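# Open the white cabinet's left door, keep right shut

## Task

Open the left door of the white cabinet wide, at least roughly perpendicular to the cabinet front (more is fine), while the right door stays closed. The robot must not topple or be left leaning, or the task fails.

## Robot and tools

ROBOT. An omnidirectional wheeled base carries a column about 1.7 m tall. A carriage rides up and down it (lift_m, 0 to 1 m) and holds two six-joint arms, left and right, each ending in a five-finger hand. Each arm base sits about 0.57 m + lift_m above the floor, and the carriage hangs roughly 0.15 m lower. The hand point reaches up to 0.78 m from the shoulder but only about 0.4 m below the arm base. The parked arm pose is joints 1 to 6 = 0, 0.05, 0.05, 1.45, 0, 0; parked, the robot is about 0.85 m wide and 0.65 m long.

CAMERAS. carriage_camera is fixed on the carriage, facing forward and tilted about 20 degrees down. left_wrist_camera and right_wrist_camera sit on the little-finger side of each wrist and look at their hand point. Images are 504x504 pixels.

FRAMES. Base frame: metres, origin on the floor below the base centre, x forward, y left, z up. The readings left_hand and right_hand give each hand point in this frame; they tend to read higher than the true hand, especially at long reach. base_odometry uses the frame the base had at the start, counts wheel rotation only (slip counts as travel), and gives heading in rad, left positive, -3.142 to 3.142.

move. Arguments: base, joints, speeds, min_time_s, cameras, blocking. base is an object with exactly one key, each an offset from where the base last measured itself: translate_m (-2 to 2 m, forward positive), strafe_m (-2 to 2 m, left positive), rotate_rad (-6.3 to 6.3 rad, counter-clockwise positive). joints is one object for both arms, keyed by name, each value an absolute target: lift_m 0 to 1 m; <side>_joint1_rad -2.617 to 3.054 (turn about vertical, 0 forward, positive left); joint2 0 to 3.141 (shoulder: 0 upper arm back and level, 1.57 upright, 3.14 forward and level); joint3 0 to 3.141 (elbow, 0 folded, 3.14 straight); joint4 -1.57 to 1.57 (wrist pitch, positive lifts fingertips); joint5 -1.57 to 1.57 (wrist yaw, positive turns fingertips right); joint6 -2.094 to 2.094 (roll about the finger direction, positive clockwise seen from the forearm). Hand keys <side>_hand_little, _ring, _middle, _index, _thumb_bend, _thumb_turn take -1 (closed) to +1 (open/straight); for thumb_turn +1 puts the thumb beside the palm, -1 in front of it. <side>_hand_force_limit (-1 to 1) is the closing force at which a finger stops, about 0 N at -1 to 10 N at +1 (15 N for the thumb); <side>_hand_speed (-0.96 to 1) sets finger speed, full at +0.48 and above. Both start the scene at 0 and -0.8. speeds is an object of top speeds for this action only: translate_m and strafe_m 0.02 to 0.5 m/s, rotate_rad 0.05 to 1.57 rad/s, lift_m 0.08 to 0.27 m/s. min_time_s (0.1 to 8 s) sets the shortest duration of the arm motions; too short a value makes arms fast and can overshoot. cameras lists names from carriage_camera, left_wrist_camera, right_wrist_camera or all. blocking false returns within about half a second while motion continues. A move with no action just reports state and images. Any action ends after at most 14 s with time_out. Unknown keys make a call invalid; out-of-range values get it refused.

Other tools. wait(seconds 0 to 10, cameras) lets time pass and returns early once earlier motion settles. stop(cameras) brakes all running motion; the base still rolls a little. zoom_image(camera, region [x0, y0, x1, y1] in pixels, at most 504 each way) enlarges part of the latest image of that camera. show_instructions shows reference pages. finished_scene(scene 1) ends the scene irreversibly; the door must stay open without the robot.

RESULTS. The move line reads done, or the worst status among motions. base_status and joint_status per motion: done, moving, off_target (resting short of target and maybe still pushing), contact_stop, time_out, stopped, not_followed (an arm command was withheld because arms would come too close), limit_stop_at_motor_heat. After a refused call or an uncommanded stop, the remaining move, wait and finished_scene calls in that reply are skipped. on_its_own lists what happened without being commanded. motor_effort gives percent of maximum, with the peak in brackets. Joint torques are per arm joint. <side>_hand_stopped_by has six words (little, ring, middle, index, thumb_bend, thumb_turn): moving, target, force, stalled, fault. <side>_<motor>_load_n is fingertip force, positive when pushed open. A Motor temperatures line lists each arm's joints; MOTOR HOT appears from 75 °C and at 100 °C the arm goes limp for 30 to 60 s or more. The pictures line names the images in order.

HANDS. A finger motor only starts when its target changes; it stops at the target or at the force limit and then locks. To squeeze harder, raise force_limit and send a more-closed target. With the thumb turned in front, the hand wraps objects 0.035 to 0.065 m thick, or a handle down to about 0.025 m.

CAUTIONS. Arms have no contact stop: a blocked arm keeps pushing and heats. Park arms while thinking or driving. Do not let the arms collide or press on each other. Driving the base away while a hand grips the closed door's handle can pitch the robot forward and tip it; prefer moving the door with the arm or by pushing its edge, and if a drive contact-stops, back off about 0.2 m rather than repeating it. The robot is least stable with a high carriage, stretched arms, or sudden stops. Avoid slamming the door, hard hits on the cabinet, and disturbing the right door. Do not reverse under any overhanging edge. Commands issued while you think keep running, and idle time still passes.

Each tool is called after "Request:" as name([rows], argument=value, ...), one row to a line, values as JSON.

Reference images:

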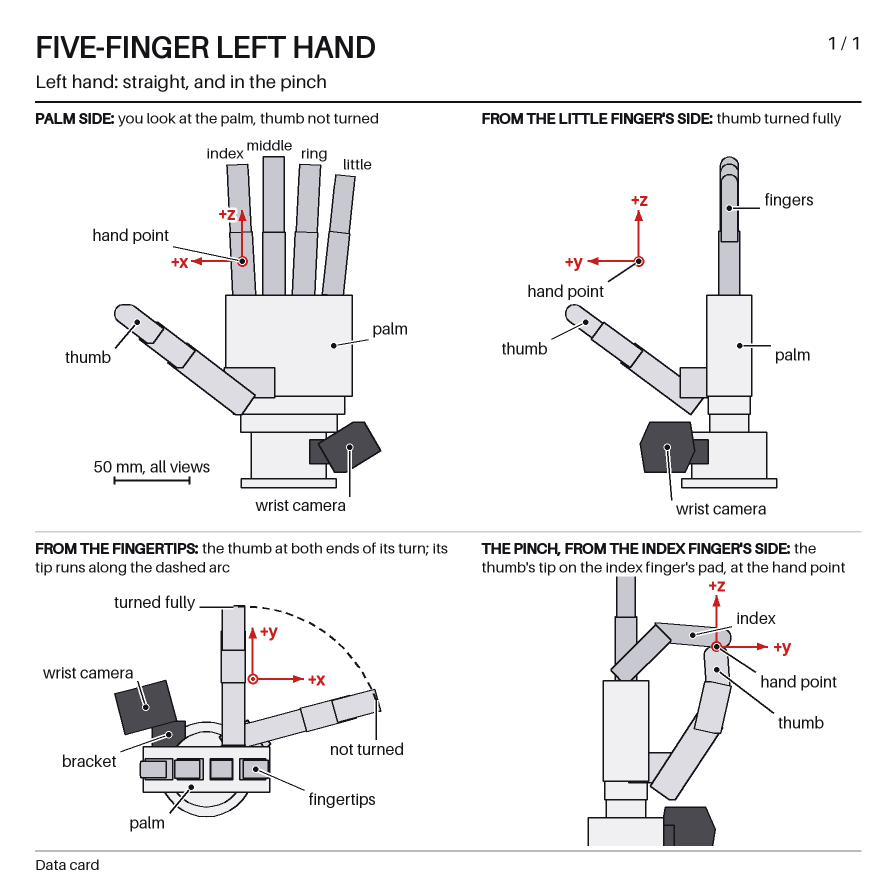

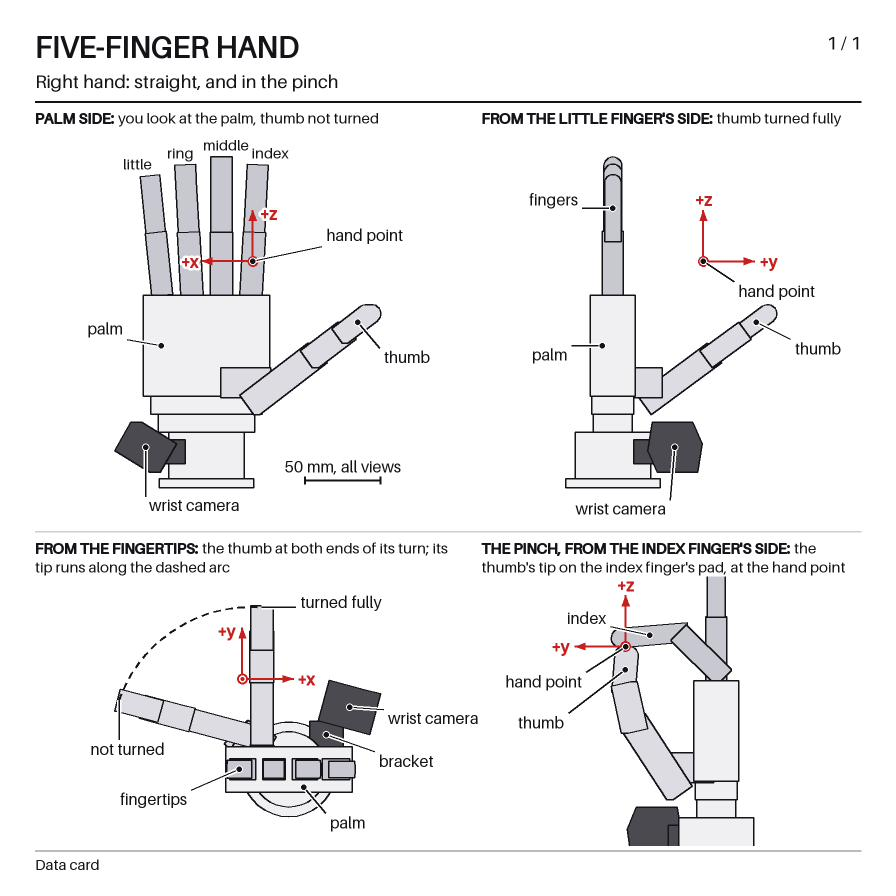

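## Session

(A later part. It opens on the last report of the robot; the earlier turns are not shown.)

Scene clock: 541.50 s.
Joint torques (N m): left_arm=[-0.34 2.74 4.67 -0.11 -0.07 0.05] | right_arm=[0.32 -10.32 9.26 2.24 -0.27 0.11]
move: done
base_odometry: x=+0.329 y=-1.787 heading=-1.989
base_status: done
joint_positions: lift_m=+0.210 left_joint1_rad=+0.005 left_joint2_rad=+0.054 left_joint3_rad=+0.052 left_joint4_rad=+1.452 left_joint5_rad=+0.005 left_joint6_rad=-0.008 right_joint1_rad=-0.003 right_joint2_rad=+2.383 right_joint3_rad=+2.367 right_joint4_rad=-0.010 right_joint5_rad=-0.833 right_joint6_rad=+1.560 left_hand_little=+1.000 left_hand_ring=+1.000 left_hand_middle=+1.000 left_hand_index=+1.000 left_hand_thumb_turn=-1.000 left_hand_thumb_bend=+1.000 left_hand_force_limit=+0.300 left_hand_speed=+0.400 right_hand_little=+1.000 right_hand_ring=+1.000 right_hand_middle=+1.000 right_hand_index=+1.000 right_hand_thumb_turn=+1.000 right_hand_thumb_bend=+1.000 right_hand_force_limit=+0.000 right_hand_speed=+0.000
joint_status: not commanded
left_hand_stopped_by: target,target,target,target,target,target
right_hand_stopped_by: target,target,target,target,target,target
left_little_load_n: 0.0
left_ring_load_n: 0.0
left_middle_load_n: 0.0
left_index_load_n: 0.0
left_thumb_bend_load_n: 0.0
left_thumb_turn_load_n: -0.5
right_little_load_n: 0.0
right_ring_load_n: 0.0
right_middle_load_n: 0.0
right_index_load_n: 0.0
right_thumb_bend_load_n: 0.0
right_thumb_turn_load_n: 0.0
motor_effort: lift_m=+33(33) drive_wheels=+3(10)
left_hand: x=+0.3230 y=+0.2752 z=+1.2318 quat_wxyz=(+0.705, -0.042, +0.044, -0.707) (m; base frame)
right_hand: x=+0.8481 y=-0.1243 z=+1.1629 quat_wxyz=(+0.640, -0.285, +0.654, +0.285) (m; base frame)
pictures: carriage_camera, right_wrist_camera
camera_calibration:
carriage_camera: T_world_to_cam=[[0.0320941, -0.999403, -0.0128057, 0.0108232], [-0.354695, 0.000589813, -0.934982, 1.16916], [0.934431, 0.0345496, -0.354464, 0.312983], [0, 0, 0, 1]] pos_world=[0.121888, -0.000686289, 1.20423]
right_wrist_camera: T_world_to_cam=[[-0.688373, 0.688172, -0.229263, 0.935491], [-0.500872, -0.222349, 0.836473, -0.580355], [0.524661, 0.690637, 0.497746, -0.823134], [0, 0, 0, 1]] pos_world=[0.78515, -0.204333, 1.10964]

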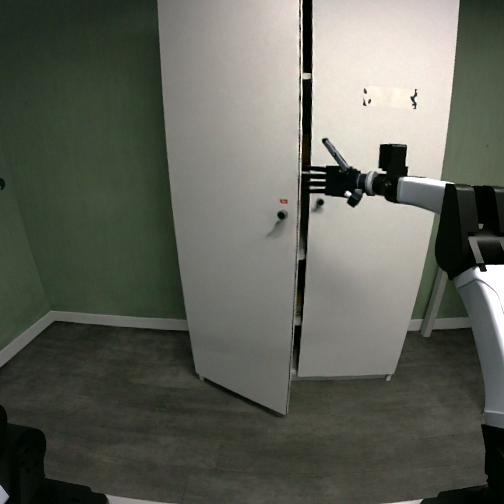

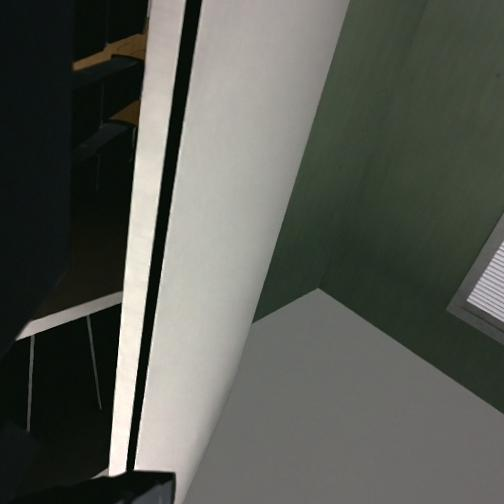

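Request:
move(base={"strafe_m": 0.06}, speeds={"strafe_m": 0.08}, cameras=["right_wrist_camera"])

Request:
move(base={"translate_m": -0.08}, speeds={"translate_m": 0.08}, cameras=["right_wrist_camera", "carriage_camera"])

Scene clock: 550.60 s.
Joint torques (N m): left_arm=[-0.31 2.76 4.59 -0.11 0.01 0.01] | right_arm=[0.84 -10.33 9.28 2.23 -0.29 0.11]
move: done
base_odometry: x=+0.383 y=-1.811 heading=-1.989
base_status: done
joint_positions: lift_m=+0.210 left_joint1_rad=+0.004 left_joint2_rad=+0.054 left_joint3_rad=+0.052 left_joint4_rad=+1.452 left_joint5_rad=+0.003 left_joint6_rad=-0.008 right_joint1_rad=-0.009 right_joint2_rad=+2.383 right_joint3_rad=+2.367 right_joint4_rad=-0.010 right_joint5_rad=-0.830 right_joint6_rad=+1.560 left_hand_little=+1.000 left_hand_ring=+1.000 left_hand_middle=+1.000 left_hand_index=+1.000 left_hand_thumb_turn=-1.000 left_hand_thumb_bend=+1.000 left_hand_force_limit=+0.300 left_hand_speed=+0.400 right_hand_little=+1.000 right_hand_ring=+1.000 right_hand_middle=+1.000 right_hand_index=+1.000 right_hand_thumb_turn=+1.000 right_hand_thumb_bend=+1.000 right_hand_force_limit=+0.000 right_hand_speed=+0.000
joint_status: not commanded
left_hand_stopped_by: target,target,target,target,target,target
right_hand_stopped_by: target,target,target,target,target,target
left_little_load_n: 0.0
left_ring_load_n: 0.0
left_middle_load_n: 0.0
left_index_load_n: 0.0
left_thumb_bend_load_n: 0.0
left_thumb_turn_load_n: 0.0
right_little_load_n: 0.0
right_ring_load_n: 0.0
right_middle_load_n: 0.0
right_index_load_n: 0.0
right_thumb_bend_load_n: 0.0
right_thumb_turn_load_n: 0.0
motor_effort: lift_m=+33(33) drive_wheels=-1(11)
left_hand: x=+0.3229 y=+0.2753 z=+1.2319 quat_wxyz=(+0.704, -0.042, +0.044, -0.707) (m; base frame)
right_hand: x=+0.8497 y=-0.1286 z=+1.1630 quat_wxyz=(+0.642, -0.282, +0.655, +0.282) (m; base frame)
pictures: right_wrist_camera
camera_calibration:
right_wrist_camera: T_world_to_cam=[[-0.68239, 0.694226, -0.228897, 0.934736], [-0.502552, -0.218153, 0.836571, -0.578601], [0.530835, 0.6859, 0.49775, -0.826998], [0, 0, 0, 1]] pos_world=[0.786077, -0.207903, 1.10964]

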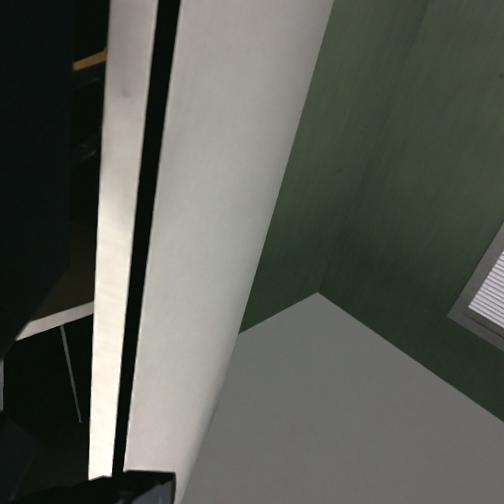

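Scene clock: 552.23 s.
Joint torques (N m): left_arm=[-0.21 2.82 4.66 -0.07 -0.04 0.01] | right_arm=[0.77 -10.41 9.26 2.21 -0.27 0.11]
Motor temperatures (°C): left_arm=[22 30 31 25 22 20] | right_arm=[23 36 49 47 20 22]
move: done
base_odometry: x=+0.416 y=-1.738 heading=-1.989
base_status: done
joint_positions: lift_m=+0.210 left_joint1_rad=+0.004 left_joint2_rad=+0.054 left_joint3_rad=+0.052 left_joint4_rad=+1.451 left_joint5_rad=+0.003 left_joint6_rad=-0.008 right_joint1_rad=-0.009 right_joint2_rad=+2.385 right_joint3_rad=+2.367 right_joint4_rad=-0.008 right_joint5_rad=-0.833 right_joint6_rad=+1.560 left_hand_little=+1.000 left_hand_ring=+1.000 left_hand_middle=+1.000 left_hand_index=+1.000 left_hand_thumb_turn=-1.000 left_hand_thumb_bend=+1.000 left_hand_force_limit=+0.300 left_hand_speed=+0.400 right_hand_little=+1.000 right_hand_ring=+1.000 right_hand_middle=+1.000 right_hand_index=+1.000 right_hand_thumb_turn=+1.000 right_hand_thumb_bend=+1.000 right_hand_force_limit=+0.000 right_hand_speed=+0.000
joint_status: not commanded
left_hand_stopped_by: target,target,target,target,target,target
right_hand_stopped_by: target,target,target,target,target,target
left_little_load_n: 0.0
left_ring_load_n: 0.0
left_middle_load_n: 0.0
left_index_load_n: 0.0
left_thumb_bend_load_n: 0.0
left_thumb_turn_load_n: 0.0
right_little_load_n: 0.0
right_ring_load_n: 0.0
right_middle_load_n: 0.0
right_index_load_n: 0.0
right_thumb_bend_load_n: 0.0
right_thumb_turn_load_n: 0.0
motor_effort: lift_m=+33(33) drive_wheels=+0(8)
left_hand: x=+0.3232 y=+0.2753 z=+1.2318 quat_wxyz=(+0.704, -0.042, +0.044, -0.707) (m; base frame)
right_hand: x=+0.8494 y=-0.1278 z=+1.1624 quat_wxyz=(+0.641, -0.283, +0.654, +0.283) (m; base frame)
pictures: carriage_camera, right_wrist_camera
camera_calibration:
carriage_camera: T_world_to_cam=[[0.0320941, -0.999403, -0.0128057, 0.0108232], [-0.354695, 0.000589813, -0.934982, 1.16916], [0.934431, 0.0345496, -0.354464, 0.312983], [0, 0, 0, 1]] pos_world=[0.121888, -0.000686289, 1.20423]
right_wrist_camera: T_world_to_cam=[[-0.684707, 0.691856, -0.229154, 0.935866], [-0.502115, -0.219905, 0.836374, -0.578486], [0.528259, 0.687733, 0.497962, -0.824858], [0, 0, 0, 1]] pos_world=[0.786066, -0.207415, 1.10904]

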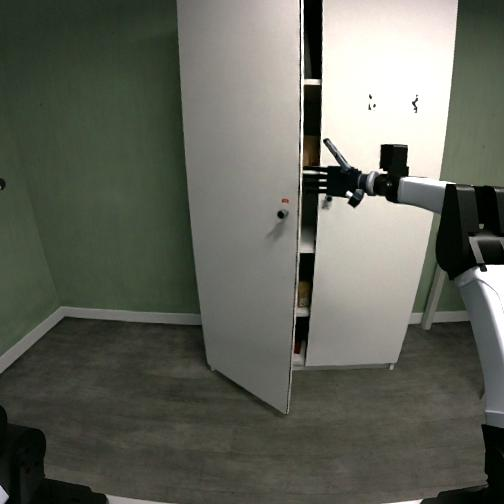

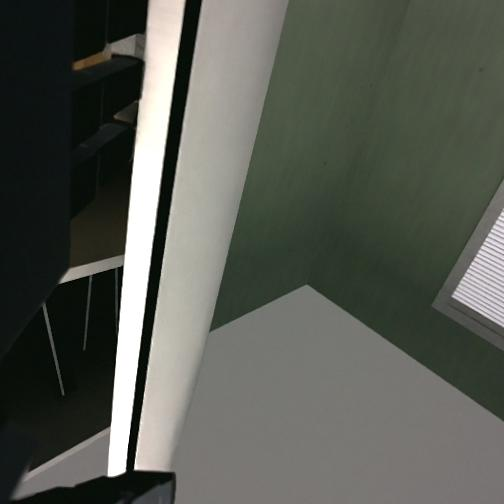

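Request:
move(base={"strafe_m": 0.1}, speeds={"strafe_m": 0.1})

Request:
move(base={"translate_m": -0.07}, speeds={"translate_m": 0.1}, cameras=["right_wrist_camera", "carriage_camera"])

Scene clock: 560.43 s.
Joint torques (N m): left_arm=[-0.12 2.74 4.59 -0.09 -0.03 0.03] | right_arm=[0.62 -10.43 9.25 2.23 -0.22 0.09]
move: done
base_odometry: x=+0.507 y=-1.779 heading=-1.989
base_status: done
joint_positions: lift_m=+0.210 left_joint1_rad=+0.003 left_joint2_rad=+0.054 left_joint3_rad=+0.052 left_joint4_rad=+1.451 left_joint5_rad=+0.003 left_joint6_rad=-0.008 right_joint1_rad=-0.007 right_joint2_rad=+2.385 right_joint3_rad=+2.367 right_joint4_rad=-0.008 right_joint5_rad=-0.835 right_joint6_rad=+1.561 left_hand_little=+1.000 left_hand_ring=+1.000 left_hand_middle=+1.000 left_hand_index=+1.000 left_hand_thumb_turn=-1.000 left_hand_thumb_bend=+1.000 left_hand_force_limit=+0.300 left_hand_speed=+0.400 right_hand_little=+1.000 right_hand_ring=+1.000 right_hand_middle=+1.000 right_hand_index=+1.000 right_hand_thumb_turn=+1.000 right_hand_thumb_bend=+1.000 right_hand_force_limit=+0.000 right_hand_speed=+0.000
joint_status: not commanded
left_hand_stopped_by: target,target,target,target,target,target
right_hand_stopped_by: target,target,target,target,target,target
left_little_load_n: 0.0
left_ring_load_n: 0.0
left_middle_load_n: 0.0
left_index_load_n: 0.0
left_thumb_bend_load_n: 0.5
left_thumb_turn_load_n: 0.0
right_little_load_n: 0.0
right_ring_load_n: 0.0
right_middle_load_n: 0.0
right_index_load_n: 0.0
right_thumb_bend_load_n: 0.0
right_thumb_turn_load_n: 0.0
motor_effort: lift_m=+33(33) drive_wheels=-1(8)
left_hand: x=+0.3232 y=+0.2754 z=+1.2318 quat_wxyz=(+0.704, -0.043, +0.044, -0.708) (m; base frame)
right_hand: x=+0.8489 y=-0.1266 z=+1.1623 quat_wxyz=(+0.640, -0.284, +0.654, +0.285) (m; base frame)
pictures: none

Scene clock: 561.83 s.
Joint torques (N m): left_arm=[-0.23 2.71 4.72 -0.1 -0.05 0.02] | right_arm=[0.64 -10.73 9.26 2.18 -0.27 0.1]
move: done
base_odometry: x=+0.536 y=-1.715 heading=-1.989
base_status: done
joint_positions: lift_m=+0.210 left_joint1_rad=+0.003 left_joint2_rad=+0.054 left_joint3_rad=+0.052 left_joint4_rad=+1.451 left_joint5_rad=+0.003 left_joint6_rad=-0.008 right_joint1_rad=-0.007 right_joint2_rad=+2.388 right_joint3_rad=+2.367 right_joint4_rad=-0.004 right_joint5_rad=-0.831 right_joint6_rad=+1.561 left_hand_little=+1.000 left_hand_ring=+1.000 left_hand_middle=+1.000 left_hand_index=+1.000 left_hand_thumb_turn=-1.000 left_hand_thumb_bend=+1.000 left_hand_force_limit=+0.300 left_hand_speed=+0.400 right_hand_little=+1.000 right_hand_ring=+1.000 right_hand_middle=+1.000 right_hand_index=+1.000 right_hand_thumb_turn=+1.000 right_hand_thumb_bend=+1.000 right_hand_force_limit=+0.000 right_hand_speed=+0.000
joint_status: not commanded
left_hand_stopped_by: target,target,target,target,target,target
right_hand_stopped_by: target,target,target,target,target,target
left_little_load_n: 0.0
left_ring_load_n: 0.0
left_middle_load_n: 0.0
left_index_load_n: 0.0
left_thumb_bend_load_n: 0.0
left_thumb_turn_load_n: 0.0
right_little_load_n: 0.0
right_ring_load_n: 0.0
right_middle_load_n: 0.0
right_index_load_n: 0.0
right_thumb_bend_load_n: 0.0
right_thumb_turn_load_n: -0.5
motor_effort: lift_m=+33(33) drive_wheels=+0(9)
left_hand: x=+0.3232 y=+0.2754 z=+1.2318 quat_wxyz=(+0.704, -0.043, +0.044, -0.708) (m; base frame)
right_hand: x=+0.8502 y=-0.1268 z=+1.1610 quat_wxyz=(+0.641, -0.283, +0.654, +0.284) (m; base frame)
pictures: carriage_camera, right_wrist_camera
camera_calibration:
carriage_camera: T_world_to_cam=[[0.0320941, -0.999403, -0.0128057, 0.0108232], [-0.354695, 0.000589813, -0.934982, 1.16916], [0.934431, 0.0345496, -0.354464, 0.312983], [0, 0, 0, 1]] pos_world=[0.121888, -0.000686289, 1.20423]
right_wrist_camera: T_world_to_cam=[[-0.685048, 0.6918, -0.228302, 0.934716], [-0.501654, -0.220725, 0.836435, -0.577297], [0.528254, 0.687527, 0.498251, -0.825631], [0, 0, 0, 1]] pos_world=[0.786865, -0.206417, 1.10764]

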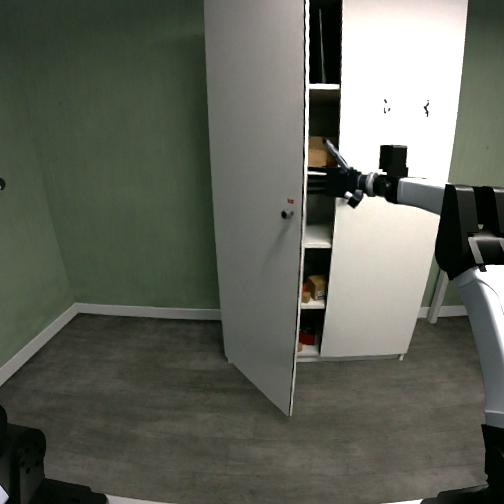

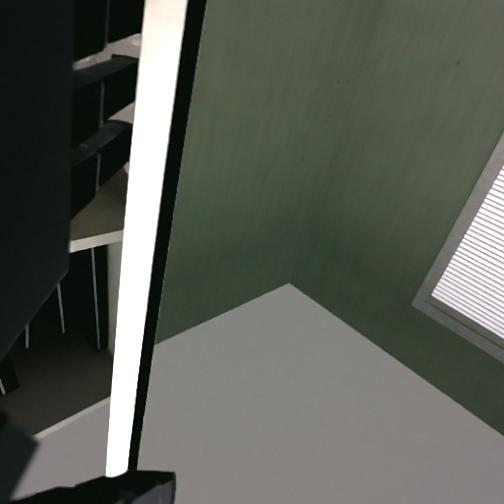

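Request:
move(base={"strafe_m": 0.14}, speeds={"strafe_m": 0.12})

Request:
move(base={"translate_m": -0.03}, joints={"right_joint5_rad": -0.5}, speeds={"translate_m": 0.1}, min_time_s=1.5, cameras=["right_wrist_camera", "carriage_camera"])

Scene clock: 567.90 s.
Joint torques (N m): left_arm=[-0.2 2.73 4.62 -0.1 -0.07 0.01] | right_arm=[0.44 -10.71 9.29 2.17 -0.19 0.09]
move: done
base_odometry: x=+0.664 y=-1.771 heading=-1.989
base_status: done
joint_positions: lift_m=+0.210 left_joint1_rad=+0.003 left_joint2_rad=+0.054 left_joint3_rad=+0.052 left_joint4_rad=+1.451 left_joint5_rad=+0.002 left_joint6_rad=-0.008 right_joint1_rad=-0.005 right_joint2_rad=+2.388 right_joint3_rad=+2.367 right_joint4_rad=-0.004 right_joint5_rad=-0.838 right_joint6_rad=+1.561 left_hand_little=+1.000 left_hand_ring=+1.000 left_hand_middle=+1.000 left_hand_index=+1.000 left_hand_thumb_turn=-1.000 left_hand_thumb_bend=+1.000 left_hand_force_limit=+0.300 left_hand_speed=+0.400 right_hand_little=+1.000 right_hand_ring=+1.000 right_hand_middle=+1.000 right_hand_index=+1.000 right_hand_thumb_turn=+1.000 right_hand_thumb_bend=+1.000 right_hand_force_limit=+0.000 right_hand_speed=+0.000
joint_status: not commanded
left_hand_stopped_by: target,target,target,target,target,target
right_hand_stopped_by: target,target,target,target,target,target
left_little_load_n: 0.0
left_ring_load_n: 0.0
left_middle_load_n: 0.0
left_index_load_n: 0.0
left_thumb_bend_load_n: 0.0
left_thumb_turn_load_n: 0.0
right_little_load_n: 0.0
right_ring_load_n: 0.0
right_middle_load_n: 0.0
right_index_load_n: 0.0
right_thumb_bend_load_n: 0.0
right_thumb_turn_load_n: 0.0
motor_effort: lift_m=+33(33) drive_wheels=-1(9)
left_hand: x=+0.3232 y=+0.2754 z=+1.2318 quat_wxyz=(+0.704, -0.043, +0.044, -0.708) (m; base frame)
right_hand: x=+0.8487 y=-0.1251 z=+1.1610 quat_wxyz=(+0.640, -0.285, +0.653, +0.286) (m; base frame)
pictures: none

Scene clock: 569.70 s.
Joint torques (N m): left_arm=[-0.17 2.74 4.66 -0.12 -0.05 0.02] | right_arm=[0.49 -10.86 9.37 2.42 0.02 0.1]
move: done
base_odometry: x=+0.676 y=-1.744 heading=-1.989
base_status: done
joint_positions: lift_m=+0.210 left_joint1_rad=+0.003 left_joint2_rad=+0.054 left_joint3_rad=+0.052 left_joint4_rad=+1.452 left_joint5_rad=+0.002 left_joint6_rad=-0.008 right_joint1_rad=-0.005 right_joint2_rad=+2.388 right_joint3_rad=+2.368 right_joint4_rad=-0.007 right_joint5_rad=-0.513 right_joint6_rad=+1.561 left_hand_little=+1.000 left_hand_ring=+1.000 left_hand_middle=+1.000 left_hand_index=+1.000 left_hand_thumb_turn=-1.000 left_hand_thumb_bend=+1.000 left_hand_force_limit=+0.300 left_hand_speed=+0.400 right_hand_little=+1.000 right_hand_ring=+1.000 right_hand_middle=+1.000 right_hand_index=+1.000 right_hand_thumb_turn=+1.000 right_hand_thumb_bend=+1.000 right_hand_force_limit=+0.000 right_hand_speed=+0.000
joint_status: all done
left_hand_stopped_by: target,target,target,target,target,target
right_hand_stopped_by: target,target,target,target,target,target
left_little_load_n: 0.0
left_ring_load_n: 0.0
left_middle_load_n: 0.0
left_index_load_n: 0.0
left_thumb_bend_load_n: 0.0
left_thumb_turn_load_n: 0.0
right_little_load_n: 0.0
right_ring_load_n: 0.0
right_middle_load_n: 0.0
right_index_load_n: 0.0
right_thumb_bend_load_n: 0.0
right_thumb_turn_load_n: 0.0
motor_effort: lift_m=+33(33) drive_wheels=+1(8)
left_hand: x=+0.3229 y=+0.2754 z=+1.2319 quat_wxyz=(+0.704, -0.042, +0.043, -0.708) (m; base frame)
right_hand: x=+0.9031 y=-0.1622 z=+1.1594 quat_wxyz=(+0.676, -0.178, +0.693, +0.177) (m; base frame)
pictures: carriage_camera, right_wrist_camera
camera_calibration:
carriage_camera: T_world_to_cam=[[0.0320941, -0.999403, -0.0128057, 0.0108232], [-0.354695, 0.000589813, -0.934982, 1.16916], [0.934431, 0.0345496, -0.354464, 0.312983], [0, 0, 0, 1]] pos_world=[0.121888, -0.000686289, 1.20423]
right_wrist_camera: T_world_to_cam=[[-0.436086, 0.869036, -0.233676, 0.805192], [-0.542793, -0.0468953, 0.838557, -0.494426], [0.717778, 0.492521, 0.492157, -1.02418], [0, 0, 0, 1]] pos_world=[0.817898, -0.218496, 1.10682]

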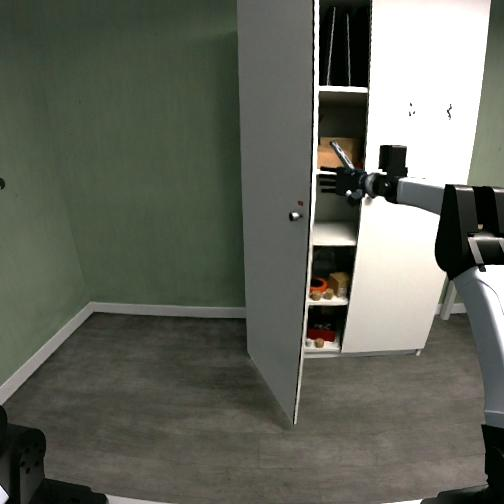

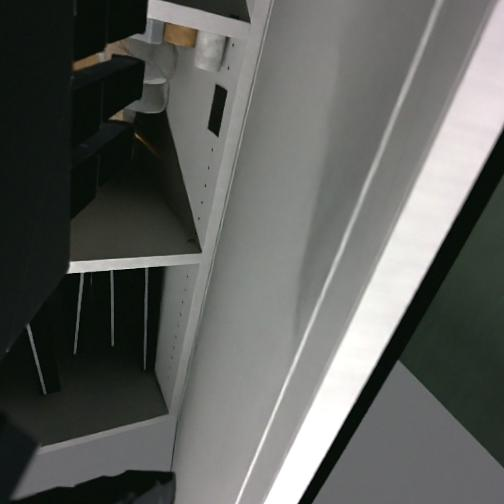

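Request:
move(base={"strafe_m": 0.2}, speeds={"strafe_m": 0.12}, cameras=["right_wrist_camera", "carriage_camera"])

Scene clock: 576.80 s.
Joint torques (N m): left_arm=[-0.1 2.76 4.64 -0.1 -0.09 0.03] | right_arm=[0.18 -10.89 9.36 2.43 -0.18 -0.11]
move: done
base_odometry: x=+0.859 y=-1.825 heading=-1.989
base_status: done
joint_positions: lift_m=+0.210 left_joint1_rad=+0.002 left_joint2_rad=+0.054 left_joint3_rad=+0.052 left_joint4_rad=+1.452 left_joint5_rad=+0.002 left_joint6_rad=-0.008 right_joint1_rad=-0.001 right_joint2_rad=+2.388 right_joint3_rad=+2.368 right_joint4_rad=-0.007 right_joint5_rad=-0.491 right_joint6_rad=+1.582 left_hand_little=+1.000 left_hand_ring=+1.000 left_hand_middle=+1.000 left_hand_index=+1.000 left_hand_thumb_turn=-1.000 left_hand_thumb_bend=+1.000 left_hand_force_limit=+0.300 left_hand_speed=+0.400 right_hand_little=+1.000 right_hand_ring=+1.000 right_hand_middle=+1.000 right_hand_index=+1.000 right_hand_thumb_turn=+1.000 right_hand_thumb_bend=+1.000 right_hand_force_limit=+0.000 right_hand_speed=+0.000
joint_status: not commanded
left_hand_stopped_by: target,target,target,target,target,target
right_hand_stopped_by: target,target,target,target,target,target
left_little_load_n: 0.0
left_ring_load_n: 0.0
left_middle_load_n: 0.0
left_index_load_n: 0.0
left_thumb_bend_load_n: 0.0
left_thumb_turn_load_n: 0.0
right_little_load_n: 0.0
right_ring_load_n: 0.0
right_middle_load_n: 0.0
right_index_load_n: 0.0
right_thumb_bend_load_n: 0.0
right_thumb_turn_load_n: -0.5
motor_effort: lift_m=+33(33) drive_wheels=-1(8)
left_hand: x=+0.3229 y=+0.2754 z=+1.2319 quat_wxyz=(+0.704, -0.042, +0.043, -0.708) (m; base frame)
right_hand: x=+0.9061 y=-0.1633 z=+1.1604 quat_wxyz=(+0.676, -0.165, +0.696, +0.177) (m; base frame)
pictures: carriage_camera, right_wrist_camera
camera_calibration:
carriage_camera: T_world_to_cam=[[0.0320941, -0.999403, -0.0128057, 0.0108232], [-0.354695, 0.000589813, -0.934982, 1.16916], [0.934431, 0.0345496, -0.354464, 0.312983], [0, 0, 0, 1]] pos_world=[0.121888, -0.000686289, 1.20423]
right_wrist_camera: T_world_to_cam=[[-0.422334, 0.880851, -0.21386, 0.774103], [-0.534753, -0.0516191, 0.84343, -0.50737], [0.731897, 0.470571, 0.492838, -1.04341], [0, 0, 0, 1]] pos_world=[0.819277, -0.217063, 1.10771]

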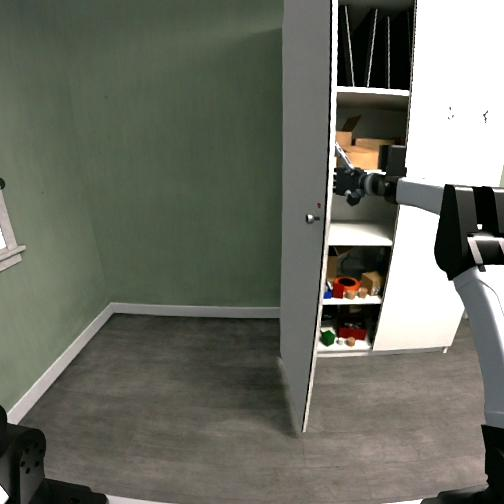

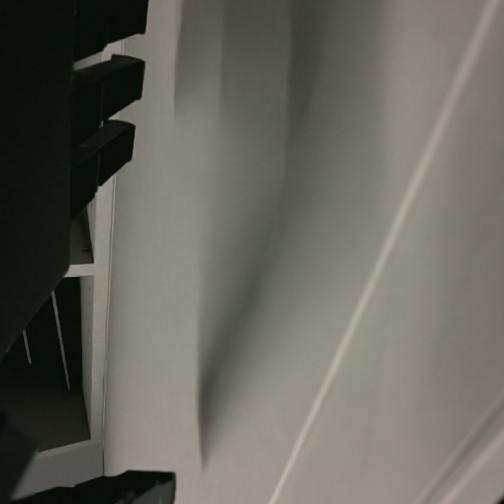

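Request:
move(base={"strafe_m": 0.15}, speeds={"strafe_m": 0.1}, cameras=["right_wrist_camera", "carriage_camera"])

Scene clock: 586.03 s.
Joint torques (N m): left_arm=[0.03 2.74 4.63 -0.09 -0.06 0.03] | right_arm=[0.64 -10.86 9.36 2.45 -0.24 -0.11]
move: done
base_odometry: x=+0.996 y=-1.886 heading=-1.988
base_status: done
joint_positions: lift_m=+0.210 left_joint1_rad=+0.002 left_joint2_rad=+0.054 left_joint3_rad=+0.052 left_joint4_rad=+1.452 left_joint5_rad=+0.002 left_joint6_rad=-0.008 right_joint1_rad=-0.007 right_joint2_rad=+2.388 right_joint3_rad=+2.368 right_joint4_rad=-0.007 right_joint5_rad=-0.485 right_joint6_rad=+1.581 left_hand_little=+1.000 left_hand_ring=+1.000 left_hand_middle=+1.000 left_hand_index=+1.000 left_hand_thumb_turn=-1.000 left_hand_thumb_bend=+1.000 left_hand_force_limit=+0.300 left_hand_speed=+0.400 right_hand_little=+1.000 right_hand_ring=+1.000 right_hand_middle=+1.000 right_hand_index=+1.000 right_hand_thumb_turn=+1.000 right_hand_thumb_bend=+1.000 right_hand_force_limit=+0.000 right_hand_speed=+0.000
joint_status: not commanded
left_hand_stopped_by: target,target,target,target,target,target
right_hand_stopped_by: target,target,target,target,target,target
left_little_load_n: 0.0
left_ring_load_n: 0.0
left_middle_load_n: 0.0
left_index_load_n: 0.0
left_thumb_bend_load_n: 0.0
left_thumb_turn_load_n: 0.0
right_little_load_n: 0.0
right_ring_load_n: 0.0
right_middle_load_n: 0.0
right_index_load_n: 0.0
right_thumb_bend_load_n: 0.0
right_thumb_turn_load_n: 0.0
motor_effort: lift_m=+33(33) drive_wheels=-1(10)
left_hand: x=+0.3229 y=+0.2754 z=+1.2319 quat_wxyz=(+0.704, -0.042, +0.043, -0.708) (m; base frame)
right_hand: x=+0.9077 y=-0.1682 z=+1.1604 quat_wxyz=(+0.677, -0.161, +0.697, +0.173) (m; base frame)
pictures: carriage_camera, right_wrist_camera
camera_calibration:
carriage_camera: T_world_to_cam=[[0.0320941, -0.999403, -0.0128057, 0.0108232], [-0.354695, 0.000589813, -0.934982, 1.16916], [0.934431, 0.0345496, -0.354464, 0.312983], [0, 0, 0, 1]] pos_world=[0.121888, -0.000686289, 1.20423]
right_wrist_camera: T_world_to_cam=[[-0.411782, 0.885678, -0.214499, 0.771164], [-0.535798, -0.0449115, 0.843151, -0.504364], [0.737127, 0.462122, 0.493038, -1.04868], [0, 0, 0, 1]] pos_world=[0.820325, -0.221037, 1.10771]

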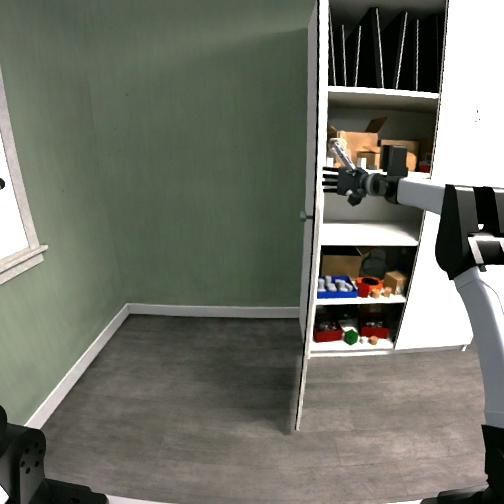

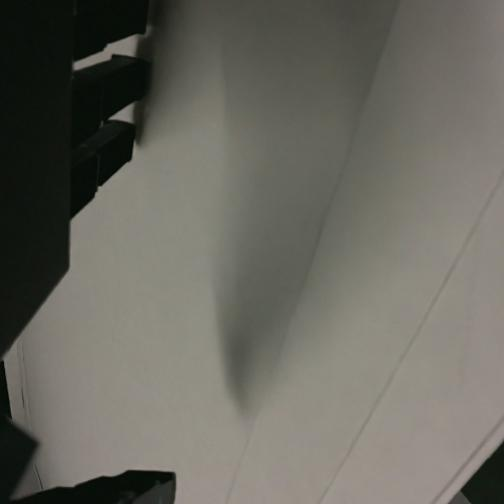

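Request:
move(base={"strafe_m": -0.08}, speeds={"strafe_m": 0.1})

Request:
move(base={"translate_m": -0.25}, speeds={"translate_m": 0.2}, cameras=["carriage_camera"])

Scene clock: 593.67 s.
Joint torques (N m): left_arm=[-0.1 2.74 4.62 -0.11 -0.09 0] | right_arm=[0.4 -10.86 9.36 2.44 -0.18 -0.11]
move: done
base_odometry: x=+0.923 y=-1.854 heading=-1.988
base_status: done
joint_positions: lift_m=+0.210 left_joint1_rad=+0.002 left_joint2_rad=+0.054 left_joint3_rad=+0.052 left_joint4_rad=+1.452 left_joint5_rad=+0.002 left_joint6_rad=-0.008 right_joint1_rad=-0.004 right_joint2_rad=+2.388 right_joint3_rad=+2.368 right_joint4_rad=-0.007 right_joint5_rad=-0.492 right_joint6_rad=+1.581 left_hand_little=+1.000 left_hand_ring=+1.000 left_hand_middle=+1.000 left_hand_index=+1.000 left_hand_thumb_turn=-1.000 left_hand_thumb_bend=+1.000 left_hand_force_limit=+0.300 left_hand_speed=+0.400 right_hand_little=+1.000 right_hand_ring=+1.000 right_hand_middle=+1.000 right_hand_index=+1.000 right_hand_thumb_turn=+1.000 right_hand_thumb_bend=+1.000 right_hand_force_limit=+0.000 right_hand_speed=+0.000
joint_status: not commanded
left_hand_stopped_by: target,target,target,target,target,target
right_hand_stopped_by: target,target,target,target,target,target
left_little_load_n: 0.0
left_ring_load_n: 0.0
left_middle_load_n: 0.0
left_index_load_n: 0.0
left_thumb_bend_load_n: 0.0
left_thumb_turn_load_n: 0.0
right_little_load_n: 0.0
right_ring_load_n: 0.0
right_middle_load_n: 0.0
right_index_load_n: 0.0
right_thumb_bend_load_n: 0.0
right_thumb_turn_load_n: 0.0
motor_effort: lift_m=+33(33) drive_wheels=+2(10)
left_hand: x=+0.3229 y=+0.2755 z=+1.2319 quat_wxyz=(+0.704, -0.042, +0.043, -0.708) (m; base frame)
right_hand: x=+0.9064 y=-0.1652 z=+1.1605 quat_wxyz=(+0.676, -0.165, +0.696, +0.177) (m; base frame)
pictures: none

Scene clock: 596.00 s.
Joint torques (N m): left_arm=[-0.13 2.73 4.67 -0.1 -0.03 0.02] | right_arm=[0.43 -10.85 9.33 2.46 -0.18 -0.11]
move: done
base_odometry: x=+1.025 y=-1.625 heading=-1.988
base_status: done
joint_positions: lift_m=+0.210 left_joint1_rad=+0.002 left_joint2_rad=+0.054 left_joint3_rad=+0.052 left_joint4_rad=+1.451 left_joint5_rad=+0.002 left_joint6_rad=-0.008 right_joint1_rad=-0.004 right_joint2_rad=+2.388 right_joint3_rad=+2.368 right_joint4_rad=-0.009 right_joint5_rad=-0.492 right_joint6_rad=+1.581 left_hand_little=+1.000 left_hand_ring=+1.000 left_hand_middle=+1.000 left_hand_index=+1.000 left_hand_thumb_turn=-1.000 left_hand_thumb_bend=+1.000 left_hand_force_limit=+0.300 left_hand_speed=+0.400 right_hand_little=+1.000 right_hand_ring=+1.000 right_hand_middle=+1.000 right_hand_index=+1.000 right_hand_thumb_turn=+1.000 right_hand_thumb_bend=+1.000 right_hand_force_limit=+0.000 right_hand_speed=+0.000
joint_status: not commanded
left_hand_stopped_by: target,target,target,target,target,target
right_hand_stopped_by: target,target,target,target,target,target
left_little_load_n: 0.0
left_ring_load_n: 0.0
left_middle_load_n: 0.0
left_index_load_n: 0.0
left_thumb_bend_load_n: 0.0
left_thumb_turn_load_n: 0.0
right_little_load_n: 0.0
right_ring_load_n: 0.0
right_middle_load_n: 0.0
right_index_load_n: 0.0
right_thumb_bend_load_n: 0.0
right_thumb_turn_load_n: 0.0
motor_effort: lift_m=+33(33) drive_wheels=+0(9)
left_hand: x=+0.3232 y=+0.2755 z=+1.2318 quat_wxyz=(+0.704, -0.043, +0.044, -0.708) (m; base frame)
right_hand: x=+0.9064 y=-0.1652 z=+1.1600 quat_wxyz=(+0.675, -0.164, +0.697, +0.177) (m; base frame)
pictures: carriage_camera
camera_calibration:
carriage_camera: T_world_to_cam=[[0.0320941, -0.999403, -0.0128057, 0.0108232], [-0.354695, 0.000589813, -0.934982, 1.16916], [0.934431, 0.0345496, -0.354464, 0.312983], [0, 0, 0, 1]] pos_world=[0.121888, -0.000686289, 1.20423]

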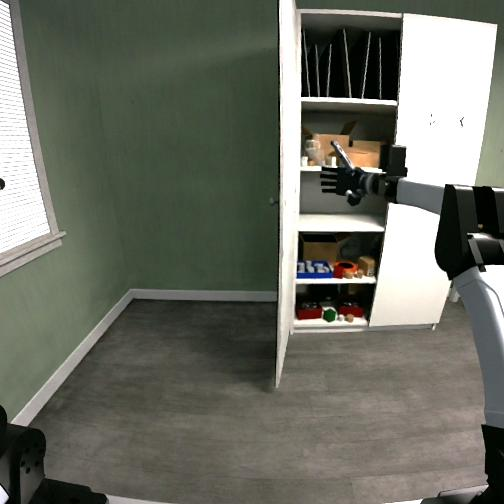

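Request:
finished_scene()

The scene is finished: the task was done.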